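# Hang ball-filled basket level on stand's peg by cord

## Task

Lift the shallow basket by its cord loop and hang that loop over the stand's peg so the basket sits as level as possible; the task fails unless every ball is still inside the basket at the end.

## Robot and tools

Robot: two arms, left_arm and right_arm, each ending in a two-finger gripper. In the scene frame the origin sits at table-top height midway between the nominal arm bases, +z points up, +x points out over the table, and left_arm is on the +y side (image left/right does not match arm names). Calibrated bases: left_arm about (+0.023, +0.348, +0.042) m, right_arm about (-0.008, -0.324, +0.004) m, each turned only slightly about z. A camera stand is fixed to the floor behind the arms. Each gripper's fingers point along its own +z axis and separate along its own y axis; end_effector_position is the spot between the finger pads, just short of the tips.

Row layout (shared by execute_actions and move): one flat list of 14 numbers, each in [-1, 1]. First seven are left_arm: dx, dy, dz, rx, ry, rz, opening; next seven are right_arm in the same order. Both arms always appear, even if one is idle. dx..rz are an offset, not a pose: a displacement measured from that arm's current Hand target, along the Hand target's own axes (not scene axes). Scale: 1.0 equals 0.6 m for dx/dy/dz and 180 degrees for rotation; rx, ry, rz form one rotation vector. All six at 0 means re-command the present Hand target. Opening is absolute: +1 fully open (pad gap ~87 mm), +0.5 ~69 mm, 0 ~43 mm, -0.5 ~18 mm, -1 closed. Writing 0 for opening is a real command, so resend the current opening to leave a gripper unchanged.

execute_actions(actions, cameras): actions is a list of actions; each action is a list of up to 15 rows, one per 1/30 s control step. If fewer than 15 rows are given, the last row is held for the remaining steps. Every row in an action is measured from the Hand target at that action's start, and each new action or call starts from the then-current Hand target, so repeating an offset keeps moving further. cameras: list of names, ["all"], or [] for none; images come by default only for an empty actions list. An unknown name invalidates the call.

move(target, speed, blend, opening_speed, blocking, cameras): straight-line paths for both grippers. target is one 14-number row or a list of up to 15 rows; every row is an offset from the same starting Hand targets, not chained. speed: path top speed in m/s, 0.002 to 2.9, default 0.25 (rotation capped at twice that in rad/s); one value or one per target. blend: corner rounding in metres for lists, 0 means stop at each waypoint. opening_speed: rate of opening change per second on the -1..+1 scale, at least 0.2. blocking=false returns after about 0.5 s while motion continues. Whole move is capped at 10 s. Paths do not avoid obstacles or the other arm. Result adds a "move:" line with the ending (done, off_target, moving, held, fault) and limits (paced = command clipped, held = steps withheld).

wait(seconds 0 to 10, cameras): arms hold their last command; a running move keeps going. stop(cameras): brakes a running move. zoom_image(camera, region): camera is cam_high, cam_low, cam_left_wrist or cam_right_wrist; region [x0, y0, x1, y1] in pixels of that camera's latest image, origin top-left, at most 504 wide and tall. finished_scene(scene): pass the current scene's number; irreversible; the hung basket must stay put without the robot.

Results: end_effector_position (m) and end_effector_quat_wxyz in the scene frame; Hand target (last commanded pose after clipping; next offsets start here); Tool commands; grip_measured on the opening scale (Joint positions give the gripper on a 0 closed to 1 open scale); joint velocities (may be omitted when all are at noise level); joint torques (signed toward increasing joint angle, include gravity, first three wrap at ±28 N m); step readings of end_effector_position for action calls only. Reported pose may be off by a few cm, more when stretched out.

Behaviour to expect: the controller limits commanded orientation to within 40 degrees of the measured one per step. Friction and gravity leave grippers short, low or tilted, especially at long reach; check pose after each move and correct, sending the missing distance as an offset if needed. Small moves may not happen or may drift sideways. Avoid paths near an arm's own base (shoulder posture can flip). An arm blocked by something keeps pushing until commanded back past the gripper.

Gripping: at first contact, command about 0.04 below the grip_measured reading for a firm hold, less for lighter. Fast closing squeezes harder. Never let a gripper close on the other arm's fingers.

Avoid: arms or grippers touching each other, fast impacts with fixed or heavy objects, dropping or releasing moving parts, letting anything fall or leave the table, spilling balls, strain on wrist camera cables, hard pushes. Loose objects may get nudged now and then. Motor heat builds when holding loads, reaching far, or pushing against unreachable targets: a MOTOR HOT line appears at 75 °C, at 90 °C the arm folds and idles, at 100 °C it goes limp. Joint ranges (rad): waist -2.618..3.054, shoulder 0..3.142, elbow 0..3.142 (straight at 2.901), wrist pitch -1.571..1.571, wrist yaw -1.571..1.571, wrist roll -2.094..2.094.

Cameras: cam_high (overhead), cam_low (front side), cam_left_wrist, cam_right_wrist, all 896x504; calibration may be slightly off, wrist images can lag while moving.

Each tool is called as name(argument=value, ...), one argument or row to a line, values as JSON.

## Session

execute_actions(
  actions=[],
)

zoom_image(
  camera="cam_high",
  region=[400, 210, 560, 470],
)

zoom_image(
  camera="cam_low",
  region=[300, 140, 500, 320],
)

Scene clock: 0.00 s.
left_arm: end_effector_position=(+0.3401, +0.1274, +0.1858) grip_measured=+1.000 end_effector_quat_wxyz=(+0.602, +0.105, +0.771, -0.178) | right_arm: end_effector_position=(+0.3466, -0.3145, +0.1091) grip_measured=+1.000 end_effector_quat_wxyz=(+0.592, +0.165, +0.788, +0.027)
Joint positions: left_arm=[-0.746 1.246 0.485 0.538 -0.281 -0.215 1] | right_arm=[0.141 1.179 0.358 0.509 0.268 0.337 1]
Joint velocities: within noise
Joint torques (N m): no reading
Heat: left arm: 23 °C; right arm: 26 °C.
Hand target: left_arm +0.3417, +0.1260, +0.1927; +0.608, +0.103, +0.766, -0.182 | right_arm +0.3479, -0.3142, +0.1122; +0.595, +0.165, +0.786, +0.028
Tool commands: left_gripper/opening=+1.0 right_gripper/opening=+1.0
camera_calibration:
cam_left_wrist: T_world_to_cam=[[-0.373483, -0.914933, 0.152997, 0.210823], [-0.84364, 0.266431, -0.46614, 0.364241], [0.385723, -0.30317, -0.871381, 0.214439], [0, 0, 0, 1]] pos_world=[0.303313, 0.160855, 0.324391]
cam_right_wrist: T_world_to_cam=[[-0.226313, -0.945932, -0.232368, -0.196178], [-0.877743, 0.301478, -0.372396, 0.459666], [0.422315, 0.119682, -0.898513, 0.132781], [0, 0, 0, 1]] pos_world=[0.302996, -0.340041, 0.244898]

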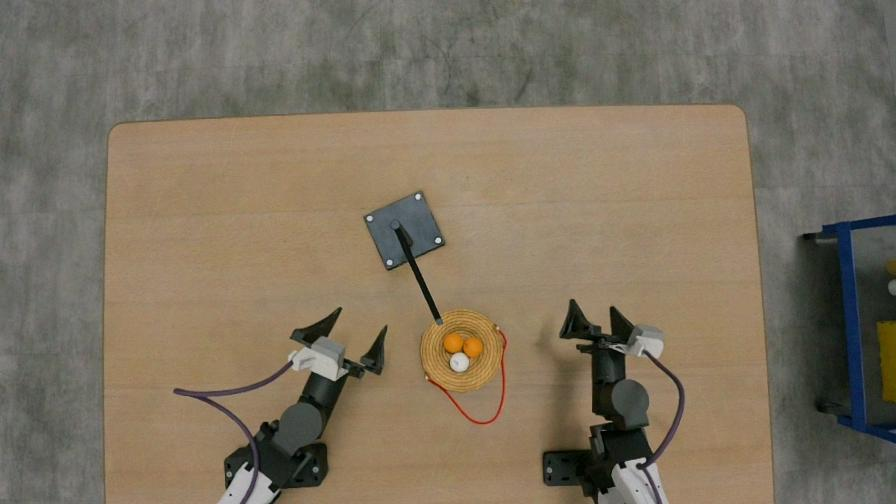

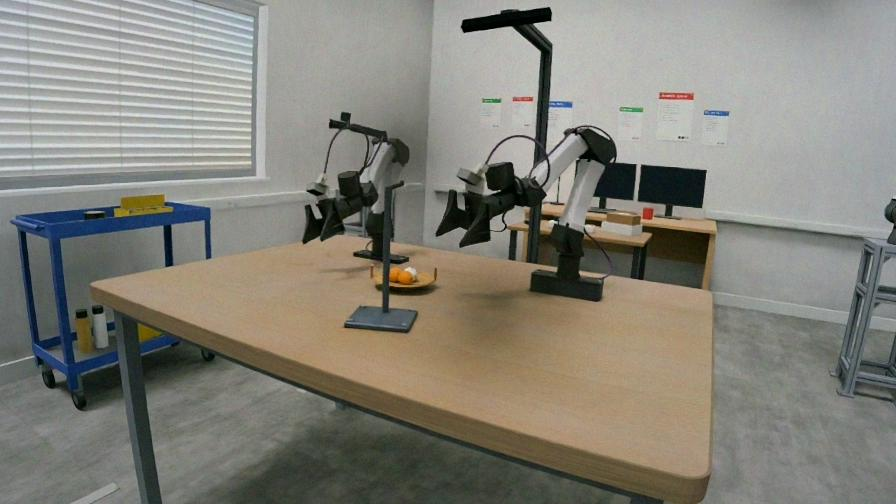

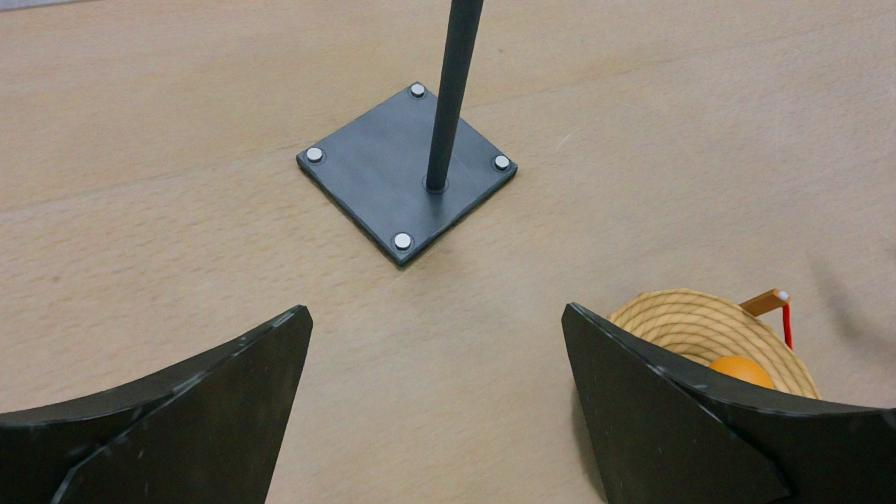

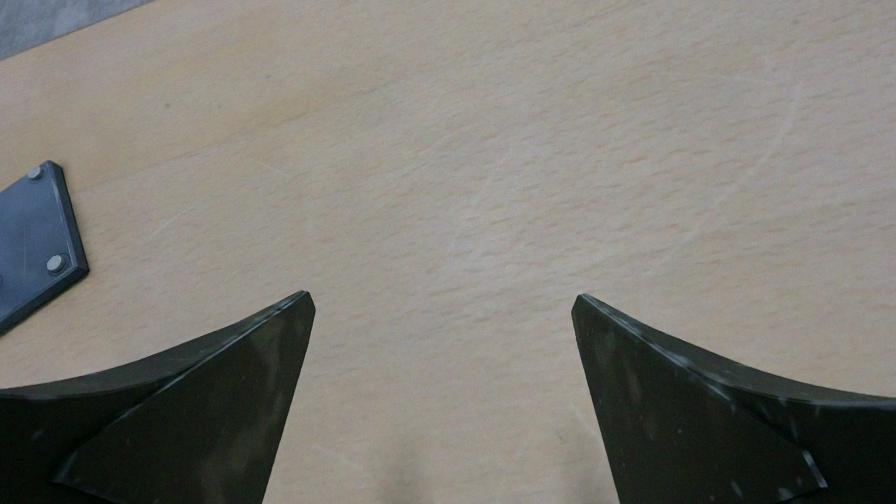

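Scaled by 1.938 from the camera's 896x504 image, which has a finer 1280x720 frame.

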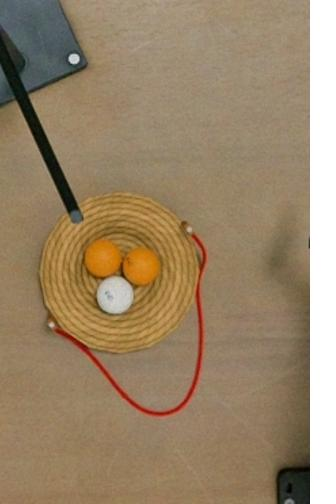

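Scaled by 2.520 from the camera's 896x504 image, which has a finer 1280x720 frame.

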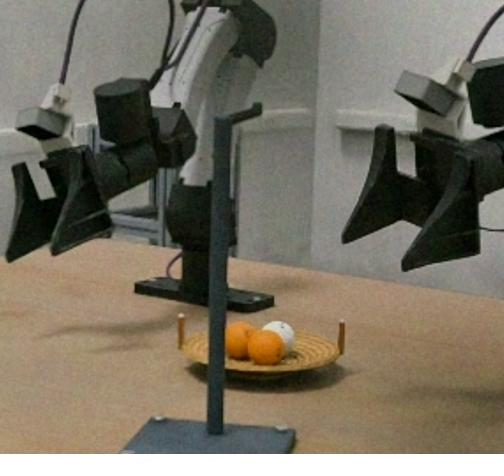

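move(
  target=[
    [0,0,0,0,0,0,0.2,-0.2725,-0.512,-0.348,0.370,-0.096,0.116,0.5],
    [0.124,-0.541,-0.190,0.1084,0.3567,0.1708,0.2,-0.2725,-0.512,-0.348,0.370,-0.096,0.116,0.5],
  ],
  speed=0.25,
  blend=[0.03,0],
  cameras=["all"],
)

Scene clock: 9.00 s.
left_arm: end_effector_position=(+0.1008, -0.1265, +0.1947) grip_measured=+0.200 end_effector_quat_wxyz=(+0.135, +0.465, +0.871, -0.081) | right_arm: end_effector_position=(+0.1189, -0.6176, +0.2422) grip_measured=+0.500 end_effector_quat_wxyz=(+0.492, +0.598, +0.542, -0.327)
Joint positions: left_arm=[-1.45 2.461 2.735 -1.551 -0.116 -0.418 0.6] | right_arm=[-0.968 0.874 0.787 -0.249 0.411 0.386 0.75]
Joint torques (N m): left_arm=[-0.31 -10.84 6.38 0.96 -0.01 -0.22] | right_arm=[-0.51 -0.81 10.91 1.76 0.13 0.11]
Heat: left arm: 24 °C; right arm: 28 °C.
Hand target: left_arm +0.0990, -0.1288, +0.1928; +0.115, +0.466, +0.875, -0.061 | right_arm +0.1203, -0.6205, +0.2504; +0.498, +0.595, +0.540, -0.327
Off the commanded pose: left_arm 0.003 m, 3 deg | right_arm 0.009 m, 1 deg.
joint sent to its limit (left arm) — joint 4 (wrist pitch), lower limit. The joint targets are off in orientation, not in position.
move: off_target (left_arm); blend cut to 0 m at target 1
camera_calibration:
cam_left_wrist: T_world_to_cam=[[-0.828636, -0.559573, 0.0155253, 0.00536733], [-0.471291, 0.712334, 0.520062, 0.0609871], [-0.302072, 0.423625, -0.853987, 0.395493], [0, 0, 0, 1]] pos_world=[0.152658, -0.207981, 0.305946]
cam_right_wrist: T_world_to_cam=[[-0.970868, -0.0734898, -0.228067, 0.122822], [0.0160626, 0.929704, -0.367956, 0.681409], [0.239076, -0.3609, -0.90144, 0.110462], [0, 0, 0, 1]] pos_world=[0.0818897, -0.584617, 0.378314]

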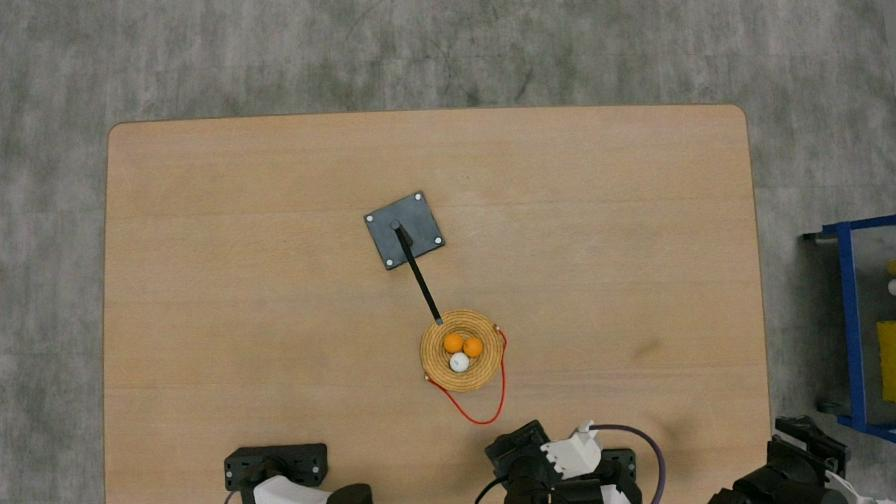

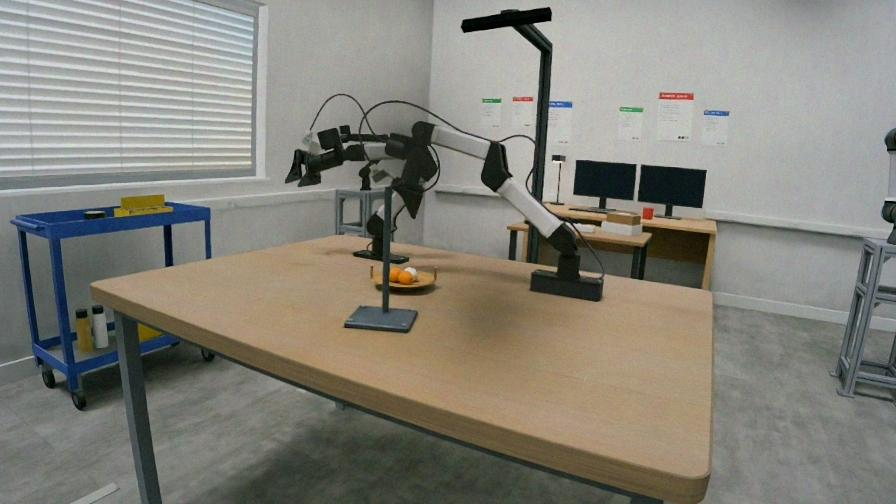

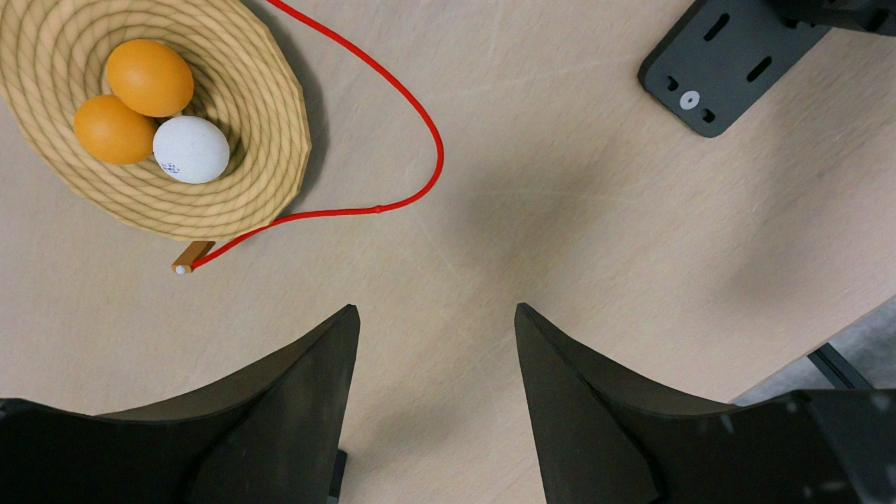

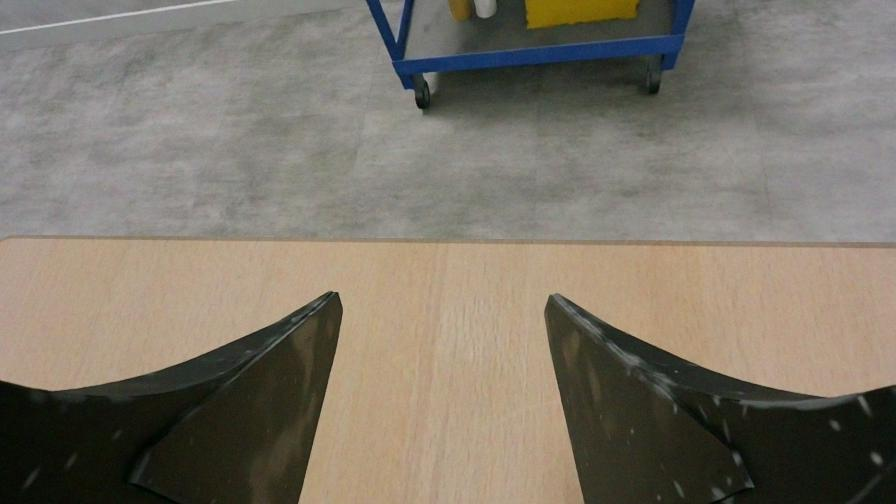

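move(
  target=[0.0597,0,0.2085,0,0,0,0,0,0,0,0,0,0,0.5],
  speed=0.12,
  cameras=["cam_left_wrist"],
)

Scene clock: 11.10 s.
left_arm: end_effector_position=(+0.0996, -0.1206, +0.0516) grip_measured=+0.000 end_effector_quat_wxyz=(+0.105, +0.470, +0.875, -0.043) | right_arm: end_effector_position=(+0.1189, -0.6176, +0.2422) grip_measured=+0.500 end_effector_quat_wxyz=(+0.492, +0.598, +0.542, -0.327)
Joint positions: left_arm=[-1.45 2.39 2.028 -1.012 -0.115 -0.418 0.5] | right_arm=[-0.968 0.874 0.787 -0.249 0.411 0.386 0.75]
Joint torques (N m): left_arm=[-0.49 -14.49 4.6 1.05 -0.03 -0.25] | right_arm=[-0.5 -0.83 10.91 1.76 0.13 0.1]
Heat: left arm: 25 °C; right arm: 29 °C.
Hand target: left_arm +0.0976, -0.1269, +0.0627; +0.115, +0.466, +0.875, -0.061 | right_arm +0.1203, -0.6205, +0.2504; +0.498, +0.595, +0.540, -0.327
Off the commanded pose: left_arm 0.013 m, 2 deg | right_arm 0.009 m, 1 deg.
move: off_target (left_arm)
camera_calibration:
cam_left_wrist: T_world_to_cam=[[-0.828893, -0.558868, -0.0245648, 0.0121108], [-0.461809, 0.658836, 0.593859, 0.119292], [-0.315704, 0.503589, -0.804194, 0.27888], [0, 0, 0, 1]] pos_world=[0.153172, -0.212266, 0.153729]
Images, in order (width x height): cam_left_wrist 896x504.

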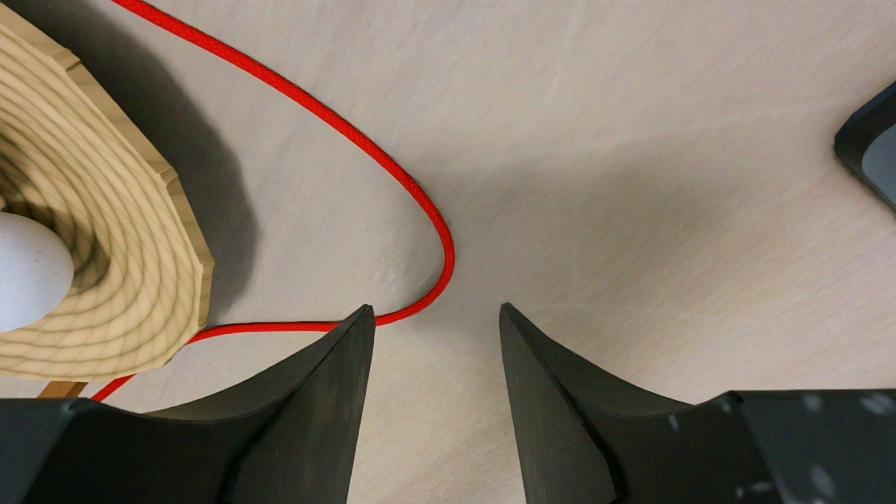

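move(
  target=[0.0218,-0.0105,0.0425,0,0,0,0,0,0,0,0,0,0,0.5],
  speed=0.06,
  cameras=["cam_left_wrist"],
)

Scene clock: 12.63 s.
left_arm: end_effector_position=(+0.0913, -0.1193, +0.0272) grip_measured=+0.000 end_effector_quat_wxyz=(+0.106, +0.470, +0.875, -0.047) | right_arm: end_effector_position=(+0.1189, -0.6176, +0.2422) grip_measured=+0.500 end_effector_quat_wxyz=(+0.492, +0.598, +0.542, -0.327)
Joint positions: left_arm=[-1.466 2.39 1.93 -0.908 -0.115 -0.434 0.5] | right_arm=[-0.968 0.874 0.787 -0.249 0.411 0.386 0.75]
Joint torques (N m): left_arm=[-0.65 -13.83 4.6 0.98 -0.08 -0.29] | right_arm=[-0.5 -0.8 10.93 1.76 0.14 0.1]
Heat: left arm: 26 °C; right arm: 29 °C.
Hand target: left_arm +0.0889, -0.1253, +0.0346; +0.115, +0.466, +0.875, -0.061 | right_arm +0.1203, -0.6205, +0.2504; +0.498, +0.595, +0.540, -0.327
Off the commanded pose: left_arm 0.010 m, 2 deg | right_arm 0.009 m, 1 deg.
move: done
camera_calibration:
cam_left_wrist: T_world_to_cam=[[-0.828979, -0.558969, -0.0186205, 0.00520772], [-0.460542, 0.66336, 0.589792, 0.129646], [-0.317323, 0.497501, -0.807341, 0.255414], [0, 0, 0, 1]] pos_world=[0.145073, -0.21016, 0.129838]
Images, in order (width x height): cam_left_wrist 896x504.

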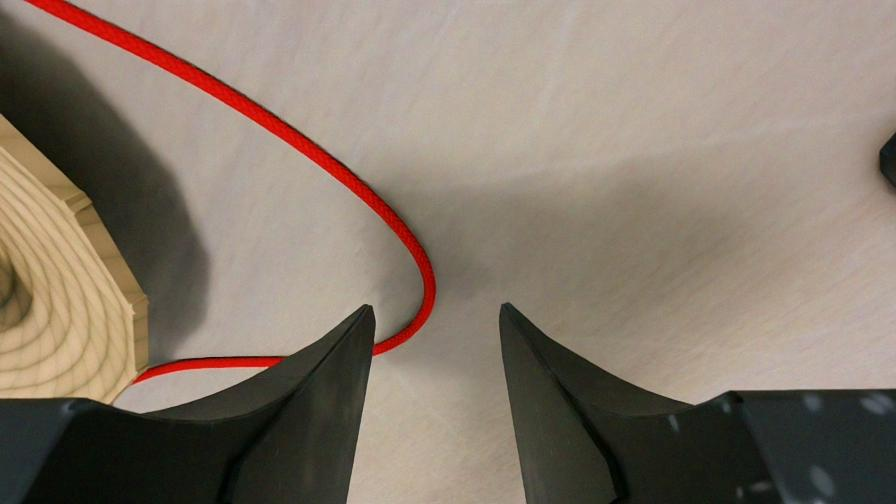

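move(
  target=[0.004,0,0.0125,0,0,0,0,0,0,0,0,0,0,0.5],
  speed=0.05,
  cameras=["cam_left_wrist"],
)

wait(
  seconds=0,
)

Scene clock: 13.70 s.
left_arm: end_effector_position=(+0.0913, -0.1198, +0.0224) grip_measured=+0.000 end_effector_quat_wxyz=(+0.108, +0.469, +0.875, -0.050) | right_arm: end_effector_position=(+0.1189, -0.6176, +0.2422) grip_measured=+0.500 end_effector_quat_wxyz=(+0.492, +0.598, +0.542, -0.327)
Joint positions: left_arm=[-1.466 2.39 1.91 -0.881 -0.115 -0.434 0.5] | right_arm=[-0.968 0.874 0.787 -0.249 0.411 0.386 0.75]
Joint torques (N m): left_arm=[-0.72 -13.29 4.64 1.08 -0.09 -0.3] | right_arm=[-0.5 -0.81 10.91 1.77 0.14 0.1]
Heat: left arm: 26 °C; right arm: 30 °C.
Hand target: left_arm +0.0887, -0.1251, +0.0268; +0.115, +0.466, +0.875, -0.061 | right_arm +0.1203, -0.6205, +0.2504; +0.498, +0.595, +0.540, -0.327
Off the commanded pose: left_arm 0.007 m, 2 deg | right_arm 0.009 m, 1 deg.
move: done
camera_calibration:
cam_left_wrist: T_world_to_cam=[[-0.828753, -0.5594, -0.0155314, 0.00467715], [-0.461307, 0.66719, 0.584853, 0.133584], [-0.316804, 0.491863, -0.810991, 0.251176], [0, 0, 0, 1]] pos_world=[0.145073, -0.210054, 0.125647]
Images, in order (width x height): cam_left_wrist 896x504.

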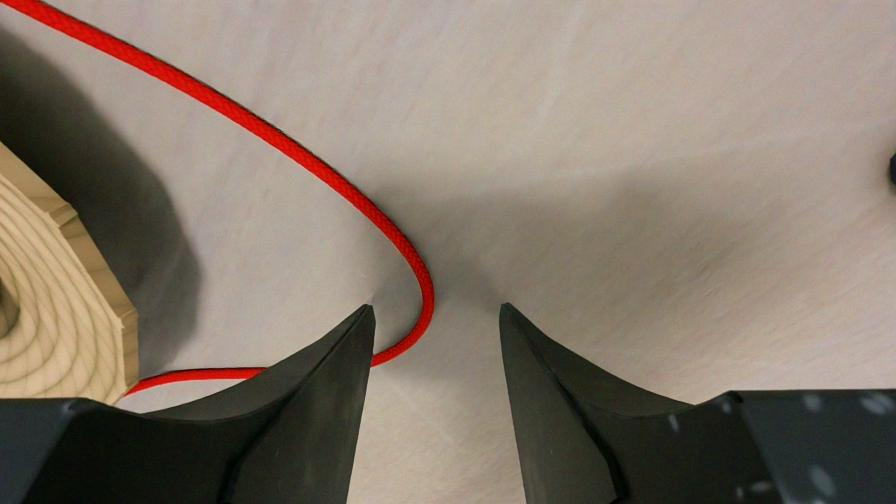

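Scene clock: 13.70 s.
left_arm: end_effector_position=(+0.0913, -0.1198, +0.0224) grip_measured=+0.000 end_effector_quat_wxyz=(+0.108, +0.469, +0.875, -0.050) | right_arm: end_effector_position=(+0.1189, -0.6176, +0.2422) grip_measured=+0.500 end_effector_quat_wxyz=(+0.492, +0.598, +0.542, -0.327)
Joint positions: left_arm=[-1.466 2.39 1.91 -0.881 -0.115 -0.434 0.5] | right_arm=[-0.968 0.874 0.787 -0.249 0.411 0.386 0.75]
Joint torques (N m): left_arm=[-0.72 -13.29 4.64 1.08 -0.09 -0.3] | right_arm=[-0.5 -0.81 10.91 1.77 0.14 0.1]
Heat: left arm: 26 °C; right arm: 30 °C.
Hand target: left_arm +0.0887, -0.1251, +0.0268; +0.115, +0.466, +0.875, -0.061 | right_arm +0.1203, -0.6205, +0.2504; +0.498, +0.595, +0.540, -0.327
Tool commands: left_gripper/opening=+0.0 right_gripper/opening=+0.5
Off the commanded pose: left_arm 0.007 m, 2 deg | right_arm 0.009 m, 1 deg.

move(
  target=[0,0,0.003,0,0,0,-0.97,0,0,0,0,0,0,0.5],
  speed=0.05,
  opening_speed=0.8,
  cameras=["cam_left_wrist"],
)

Scene clock: 15.20 s.
left_arm: end_effector_position=(+0.0915, -0.1210, +0.0224) grip_measured=-0.968 end_effector_quat_wxyz=(+0.109, +0.469, +0.875, -0.052) | right_arm: end_effector_position=(+0.1189, -0.6176, +0.2422) grip_measured=+0.500 end_effector_quat_wxyz=(+0.492, +0.598, +0.542, -0.327)
Joint positions: left_arm=[-1.466 2.39 1.91 -0.877 -0.115 -0.434 0.016] | right_arm=[-0.968 0.874 0.787 -0.249 0.411 0.386 0.75]
Joint torques (N m): left_arm=[-0.68 -12.97 4.63 1.09 -0.11 -0.31] | right_arm=[-0.53 -0.79 10.91 1.77 0.15 0.09]
Heat: left arm: 27 °C; right arm: 30 °C.
Hand target: left_arm +0.0890, -0.1255, +0.0251; +0.115, +0.466, +0.875, -0.061 | right_arm +0.1203, -0.6205, +0.2504; +0.498, +0.595, +0.540, -0.327
Off the commanded pose: left_arm 0.006 m, 1 deg | right_arm 0.009 m, 1 deg.
move: done
camera_calibration:
cam_left_wrist: T_world_to_cam=[[-0.828736, -0.559477, -0.0134994, 0.00410287], [-0.461675, 0.669832, 0.581533, 0.134828], [-0.316312, 0.48817, -0.813411, 0.251416], [0, 0, 0, 1]] pos_world=[0.145173, -0.21075, 0.126153]
Images, in order (width x height): cam_left_wrist 896x504.

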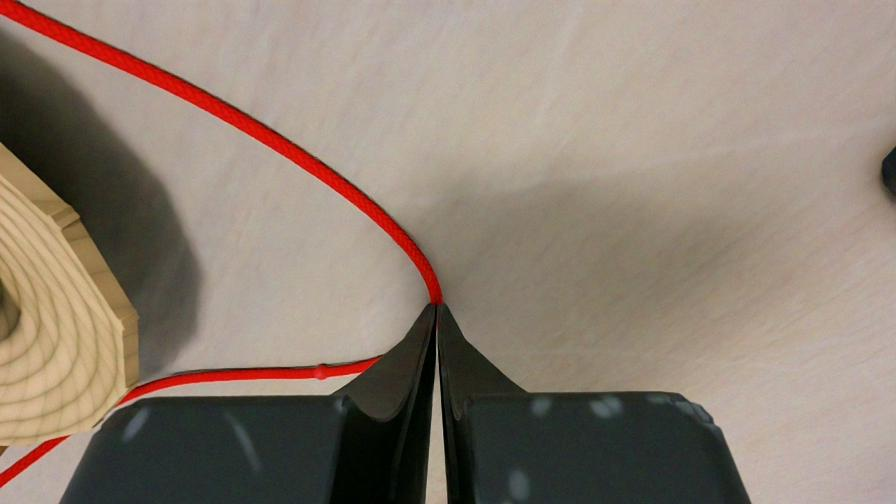

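move(
  target=[
    [0,0,0,0,0,0,0,0,0,0,0,0,0,0.5],
    [0.004,0,0.0125,0,0,0,0,0,0,0,0,0,0,0.5],
  ],
  speed=0.05,
  cameras=["cam_left_wrist"],
)

Scene clock: 16.73 s.
left_arm: end_effector_position=(+0.0911, -0.1209, +0.0200) grip_measured=+0.000 end_effector_quat_wxyz=(+0.109, +0.469, +0.875, -0.053) | right_arm: end_effector_position=(+0.1189, -0.6176, +0.2422) grip_measured=+0.500 end_effector_quat_wxyz=(+0.492, +0.598, +0.542, -0.327)
Joint positions: left_arm=[-1.466 2.39 1.899 -0.864 -0.112 -0.434 0.5] | right_arm=[-0.968 0.874 0.787 -0.249 0.411 0.386 0.75]
Joint torques (N m): left_arm=[-0.55 -12.46 3.93 1.25 -0.12 -0.3] | right_arm=[-0.5 -0.81 10.91 1.77 0.14 0.1]
Heat: left arm: 27 °C; right arm: 31 °C.
Hand target: left_arm +0.0888, -0.1251, +0.0172; +0.115, +0.466, +0.875, -0.061 | right_arm +0.1203, -0.6205, +0.2504; +0.498, +0.595, +0.540, -0.327
Off the commanded pose: left_arm 0.006 m, 1 deg | right_arm 0.009 m, 1 deg.
move: done
camera_calibration:
cam_left_wrist: T_world_to_cam=[[-0.828818, -0.559418, -0.0105507, 0.00373447], [-0.460433, 0.671208, 0.580932, 0.136112], [-0.317902, 0.486345, -0.813884, 0.249161], [0, 0, 0, 1]] pos_world=[0.144974, -0.210448, 0.123755]
Images, in order (width x height): cam_left_wrist 896x504.

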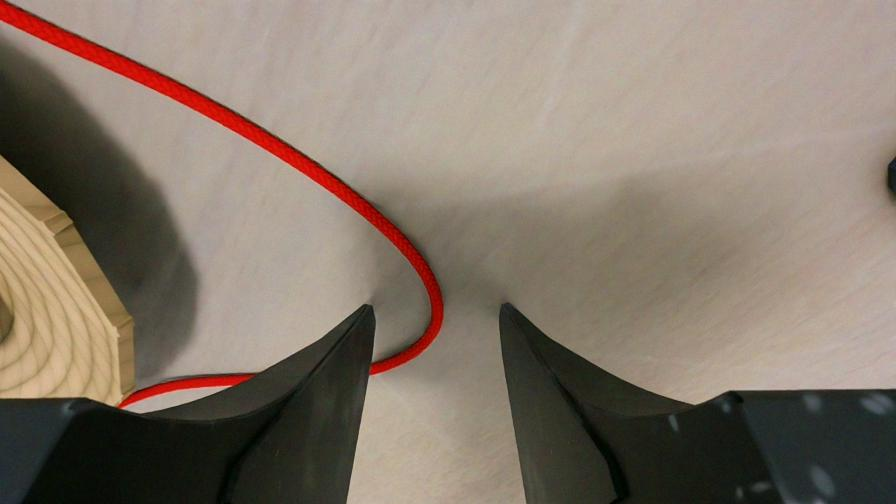

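move(
  target=[0,0,0.003,0,0,0,-0.97,0,0,0,0,0,0,0.5],
  speed=0.05,
  opening_speed=0.8,
  cameras=["cam_left_wrist"],
)

Scene clock: 18.23 s.
left_arm: end_effector_position=(+0.0875, -0.1271, +0.0198) grip_measured=-0.907 end_effector_quat_wxyz=(+0.109, +0.469, +0.874, -0.067) | right_arm: end_effector_position=(+0.1189, -0.6176, +0.2422) grip_measured=+0.500 end_effector_quat_wxyz=(+0.492, +0.598, +0.542, -0.327)
Joint positions: left_arm=[-1.469 2.39 1.897 -0.839 -0.097 -0.438 0.046] | right_arm=[-0.968 0.874 0.787 -0.249 0.411 0.386 0.75]
Joint torques (N m): left_arm=[-0.31 -12.15 3.93 1.08 -0.26 -0.21] | right_arm=[-0.53 -0.79 10.92 1.76 0.14 0.1]
Heat: left arm: 28 °C; right arm: 31 °C.
Hand target: left_arm +0.0892, -0.1255, +0.0155; +0.115, +0.465, +0.875, -0.061 | right_arm +0.1203, -0.6205, +0.2504; +0.498, +0.595, +0.540, -0.327
Off the commanded pose: left_arm 0.005 m, 1 deg | right_arm 0.009 m, 1 deg.
move: done
camera_calibration:
cam_left_wrist: T_world_to_cam=[[-0.830744, -0.556495, 0.0133064, -0.0025999], [-0.451254, 0.687251, 0.569259, 0.140213], [-0.325935, 0.466904, -0.822051, 0.24934], [0, 0, 0, 1]] pos_world=[0.14238, -0.214226, 0.125187]
Images, in order (width x height): cam_left_wrist 896x504.

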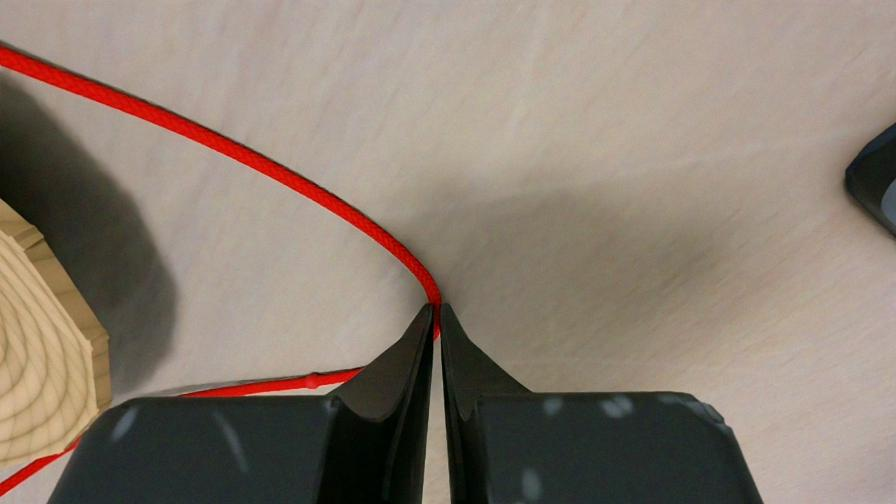

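move(
  target=[
    [-0.0565,0.043,-0.1573,0,0,0,-0.97,0,0,0,0,0,0,0.5],
    [-0.101,0.122,-0.2577,0,0,0,-0.97,0,0,0,0,0,0,0.5],
    [-0.139,0.2165,-0.308,0.008,-0.045,0.013,-0.97,0,0,0,0,0,0,0.5],
    [-0.172,0.281,-0.351,0.016,-0.091,0.026,-0.97,0,0,0,0,0,0,0.5],
  ],
  speed=0.08,
  blend=[0.02,0.02,0.02,0],
  cameras=["all"],
)

Scene clock: 23.80 s.
left_arm: end_effector_position=(+0.2534, -0.0687, +0.2249) grip_measured=-0.907 end_effector_quat_wxyz=(+0.205, +0.490, +0.838, -0.127) | right_arm: end_effector_position=(+0.1189, -0.6176, +0.2422) grip_measured=+0.500 end_effector_quat_wxyz=(+0.492, +0.598, +0.542, -0.327)
Joint positions: left_arm=[-1.096 2.125 2.231 -1.189 0.011 -0.006 0.046] | right_arm=[-0.968 0.874 0.787 -0.249 0.411 0.386 0.75]
Joint torques (N m): left_arm=[0.2 -14.28 4.71 1.59 0.11 0.02] | right_arm=[-0.5 -0.81 10.91 1.77 0.14 0.1]
Heat: left arm: 31 °C; right arm: 32 °C.
Hand target: left_arm +0.2543, -0.0688, +0.2455; +0.229, +0.490, +0.829, -0.144 | right_arm +0.1203, -0.6205, +0.2504; +0.498, +0.595, +0.540, -0.327
Off the commanded pose: left_arm 0.021 m, 4 deg | right_arm 0.009 m, 1 deg.
move: off_target (left_arm)
camera_calibration:
cam_left_wrist: T_world_to_cam=[[-0.869732, -0.493365, 0.0124957, 0.179393], [-0.45507, 0.811508, 0.36656, 0.11321], [-0.190989, 0.313123, -0.93031, 0.424302], [0, 0, 0, 1]] pos_world=[0.288579, -0.136223, 0.350993]
cam_right_wrist: T_world_to_cam=[[-0.970868, -0.0734898, -0.228067, 0.122822], [0.0160626, 0.929704, -0.367956, 0.681409], [0.239076, -0.3609, -0.90144, 0.110462], [0, 0, 0, 1]] pos_world=[0.0818897, -0.584617, 0.378314]

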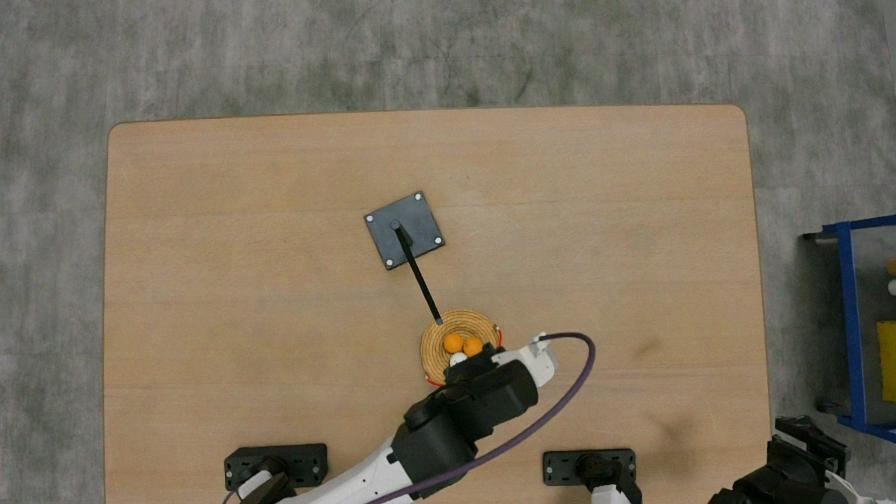

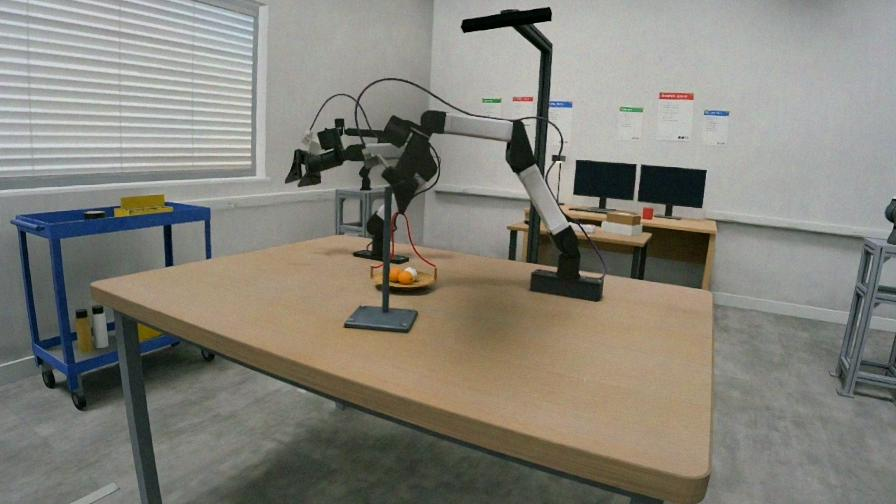

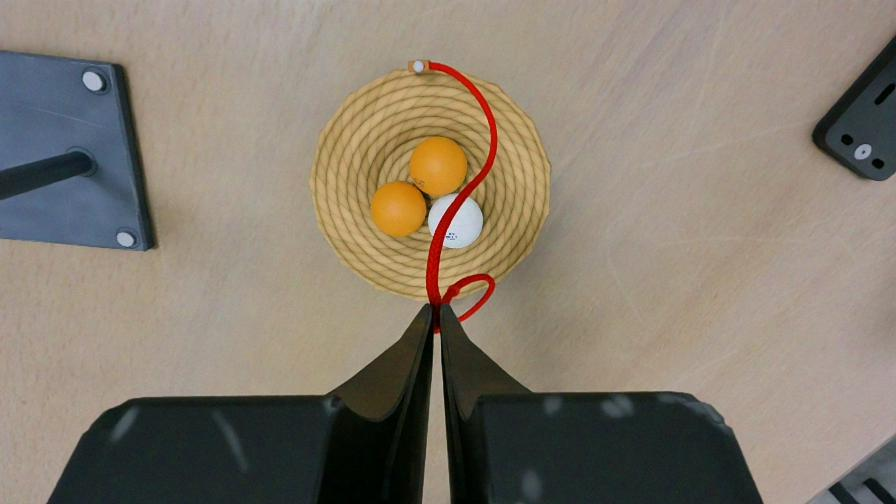

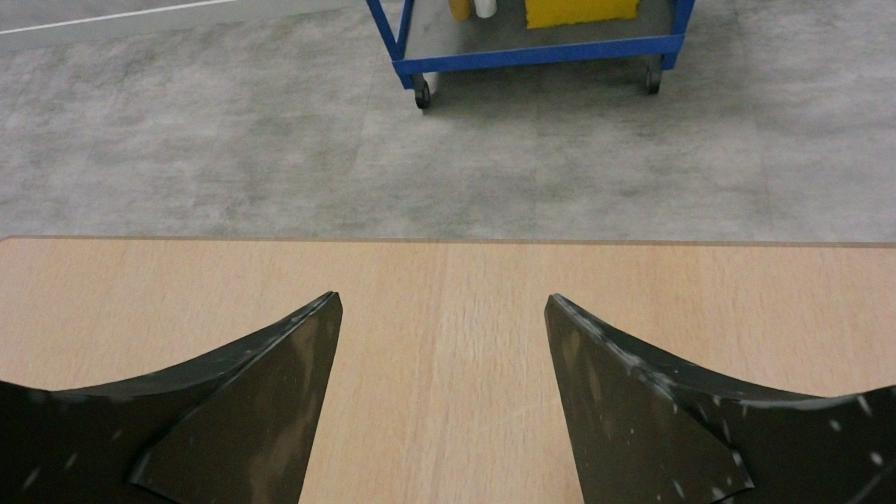

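move(
  target=[
    [-0.048,-0.001,-0.078,0.004,-0.02,0.006,-0.97,0,0,0,0,0,0,0.5],
    [-0.104,-0.003,-0.171,0.016,-0.091,0.026,-0.97,0,0,0,0,0,0,0.5],
  ],
  speed=[0.08,0.04],
  blend=[0.01,0],
  cameras=["all"],
)

Scene clock: 28.23 s.
left_arm: end_effector_position=(+0.2531, -0.0708, +0.3363) grip_measured=-0.907 end_effector_quat_wxyz=(+0.301, +0.508, +0.781, -0.203) | right_arm: end_effector_position=(+0.1189, -0.6176, +0.2422) grip_measured=+0.500 end_effector_quat_wxyz=(+0.492, +0.598, +0.542, -0.327)
Joint positions: left_arm=[-1.078 2.078 2.538 -1.293 0.086 0.077 0.046] | right_arm=[-0.968 0.874 0.787 -0.249 0.411 0.386 0.75]
Joint torques (N m): left_arm=[0.58 -13.87 4.57 2.06 0.09 -0.04] | right_arm=[-0.51 -0.81 10.95 1.77 0.14 0.1]
Heat: left arm: 33 °C; right arm: 33 °C.
Hand target: left_arm +0.2542, -0.0686, +0.3656; +0.338, +0.503, +0.763, -0.224 | right_arm +0.1203, -0.6205, +0.2504; +0.498, +0.595, +0.540, -0.327
Off the commanded pose: left_arm 0.029 m, 5 deg | right_arm 0.009 m, 1 deg.
move: off_target (left_arm)
camera_calibration:
cam_left_wrist: T_world_to_cam=[[-0.913567, -0.406463, 0.0135242, 0.193664], [-0.4021, 0.907743, 0.119659, 0.150385], [-0.0609134, 0.103878, -0.992723, 0.501822], [0, 0, 0, 1]] pos_world=[0.267962, -0.109922, 0.477556]
cam_right_wrist: T_world_to_cam=[[-0.970868, -0.0734898, -0.228067, 0.122822], [0.0160626, 0.929704, -0.367956, 0.681409], [0.239076, -0.3609, -0.90144, 0.110462], [0, 0, 0, 1]] pos_world=[0.0818897, -0.584617, 0.378314]

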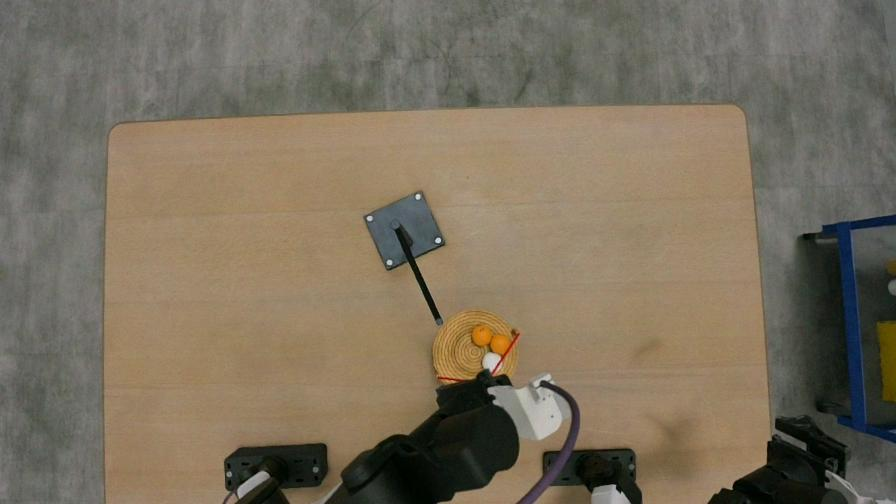

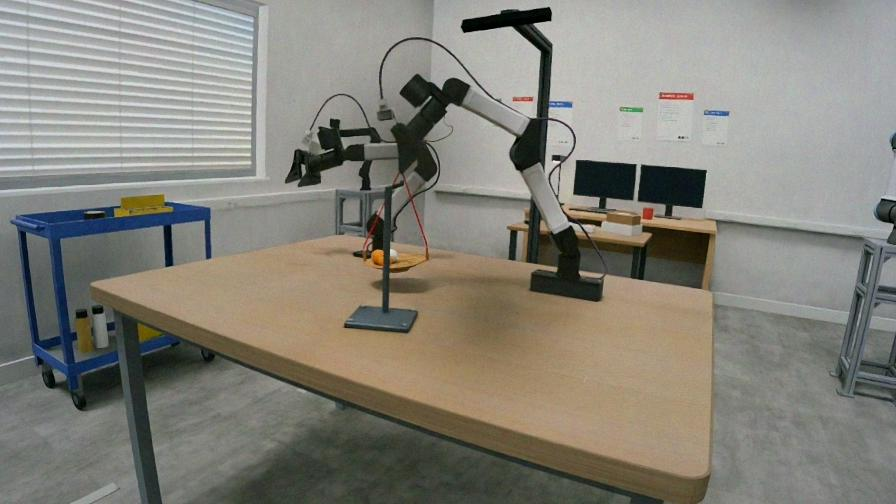

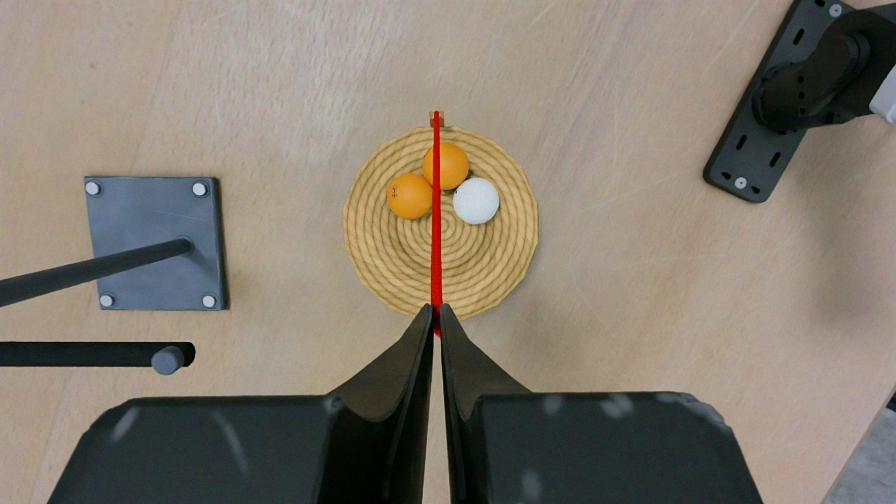

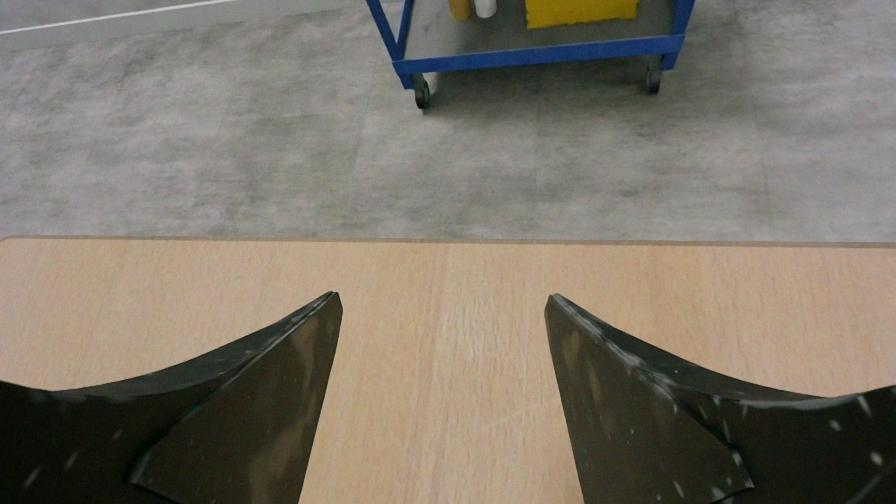

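move(
  target=[
    [0.039,-0.001,-0.043,0,0,0,-0.97,0,0,0,0,0,0,0.5],
    [0.041,0.149,-0.045,0,0,0,-0.97,0,0,0,0,0,0,0.5],
  ],
  speed=0.05,
  blend=[0.02,0],
  cameras=["cam_left_wrist","cam_high"],
)

Scene clock: 32.20 s.
left_arm: end_effector_position=(+0.3179, +0.0047, +0.3570) grip_measured=-0.907 end_effector_quat_wxyz=(+0.323, +0.500, +0.774, -0.216) | right_arm: end_effector_position=(+0.1189, -0.6176, +0.2422) grip_measured=+0.500 end_effector_quat_wxyz=(+0.492, +0.598, +0.542, -0.327)
Joint positions: left_arm=[-0.814 1.951 2.412 -1.27 0.272 0.258 0.046] | right_arm=[-0.968 0.874 0.787 -0.249 0.411 0.386 0.75]
Joint torques (N m): left_arm=[0.25 -8.05 6.87 1.9 0.26 -0.02] | right_arm=[-0.51 -0.79 10.92 1.76 0.13 0.1]
Heat: left arm: 34 °C; right arm: 34 °C.
Hand target: left_arm +0.3221, +0.0001, +0.3654; +0.338, +0.503, +0.763, -0.224 | right_arm +0.1203, -0.6205, +0.2504; +0.498, +0.595, +0.540, -0.327
Off the commanded pose: left_arm 0.010 m, 2 deg | right_arm 0.009 m, 1 deg.
move: done; blend cut to 0.0169 m at target 1
camera_calibration:
cam_left_wrist: T_world_to_cam=[[-0.910952, -0.412277, 0.0139351, 0.282197], [-0.410684, 0.909574, 0.06335, 0.1282], [-0.0387927, 0.0519859, -0.997894, 0.513517], [0, 0, 0, 1]] pos_world=[0.329638, -0.0269595, 0.500381]
Images, in order (width x height): cam_high 896x504, cam_left_wrist 896x504.

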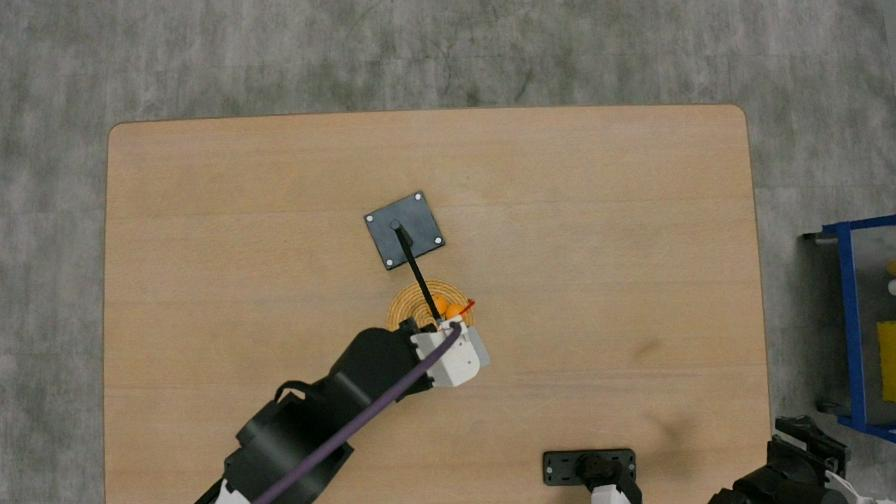

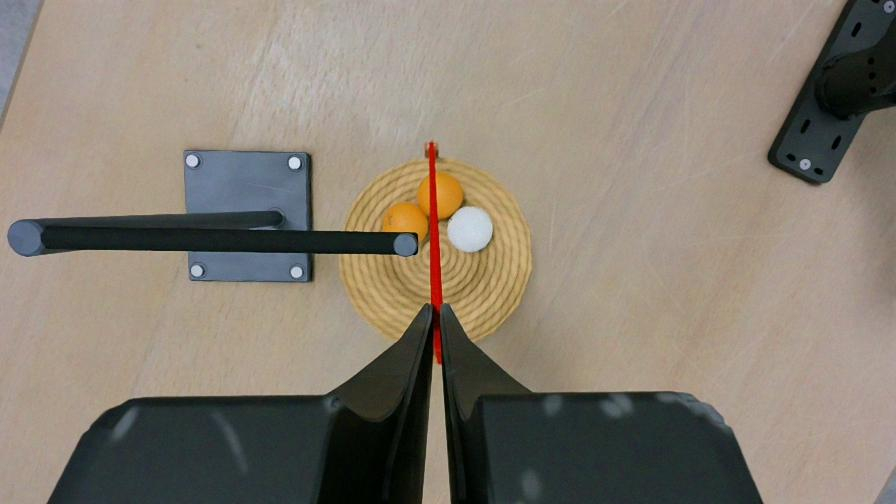

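move(
  target=[
    [-0.0197,0,0.0218,0,0,0,-0.97,0,0,0,0,0,0,0.5],
    [-0.0185,0.110,0.0203,0,0,0,-0.97,0,0,0,0,0,0,0.5],
  ],
  speed=0.05,
  blend=[0.005,0],
  cameras=["cam_left_wrist","cam_low"],
)

Scene clock: 34.80 s.
left_arm: end_effector_position=(+0.3809, +0.0169, +0.3548) grip_measured=-0.907 end_effector_quat_wxyz=(+0.340, +0.491, +0.771, -0.222) | right_arm: end_effector_position=(+0.1189, -0.6176, +0.2422) grip_measured=+0.500 end_effector_quat_wxyz=(+0.492, +0.598, +0.542, -0.327)
Joint positions: left_arm=[-0.679 2.221 2.841 -1.42 0.365 0.341 0.046] | right_arm=[-0.968 0.874 0.787 -0.249 0.411 0.386 0.75]
Joint torques (N m): left_arm=[0.39 -9.44 6.13 2.09 0.35 -0.03] | right_arm=[-0.51 -0.81 10.92 1.77 0.14 0.1]
Heat: left arm: 34 °C; right arm: 34 °C.
Hand target: left_arm +0.3893, +0.0109, +0.3653; +0.338, +0.503, +0.763, -0.224 | right_arm +0.1203, -0.6205, +0.2504; +0.498, +0.595, +0.540, -0.327
Off the commanded pose: left_arm 0.015 m, 2 deg | right_arm 0.009 m, 1 deg.
elbow stopped short (left arm): the move would have taken joint 3 (elbow) straighter than the controller allows.
move: off_target (left_arm)
camera_calibration:
cam_left_wrist: T_world_to_cam=[[-0.90553, -0.424137, 0.0111449, 0.343857], [-0.423755, 0.9054, 0.0261271, 0.161426], [-0.021172, 0.0189362, -0.999597, 0.507549], [0, 0, 0, 1]] pos_world=[0.390523, -0.00992379, 0.499294]
Images, in order (width x height): cam_low 896x504, cam_left_wrist 896x504.

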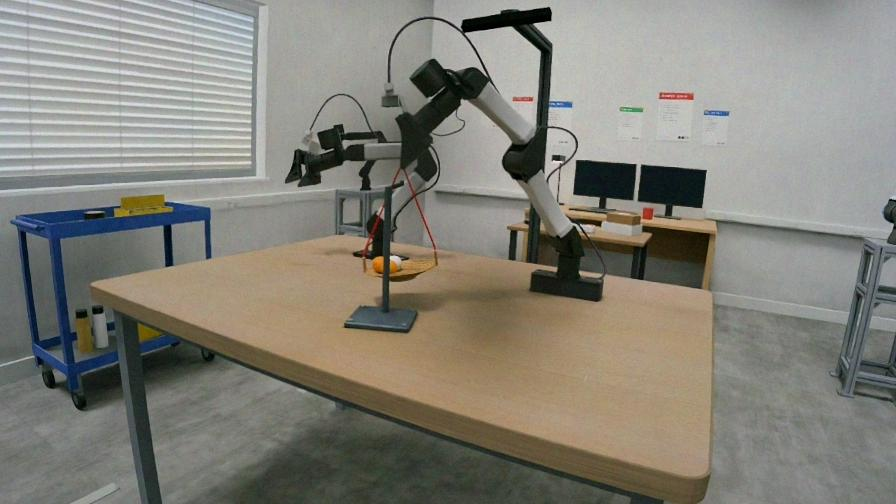

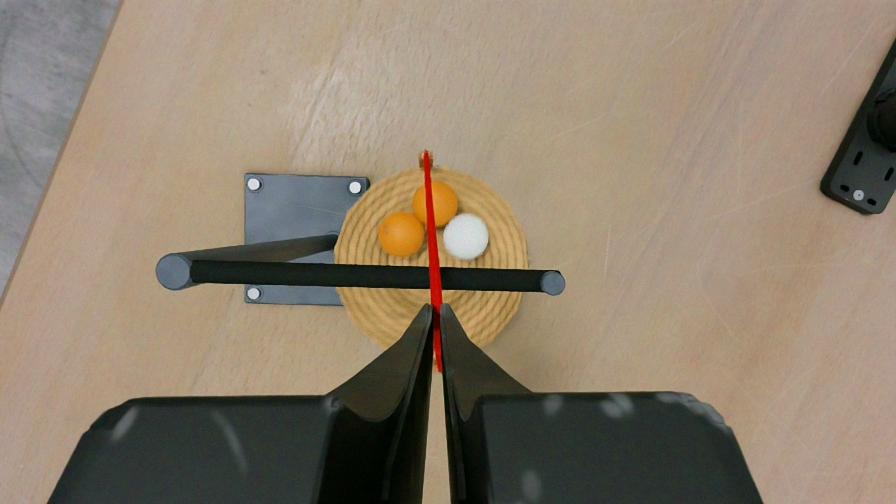

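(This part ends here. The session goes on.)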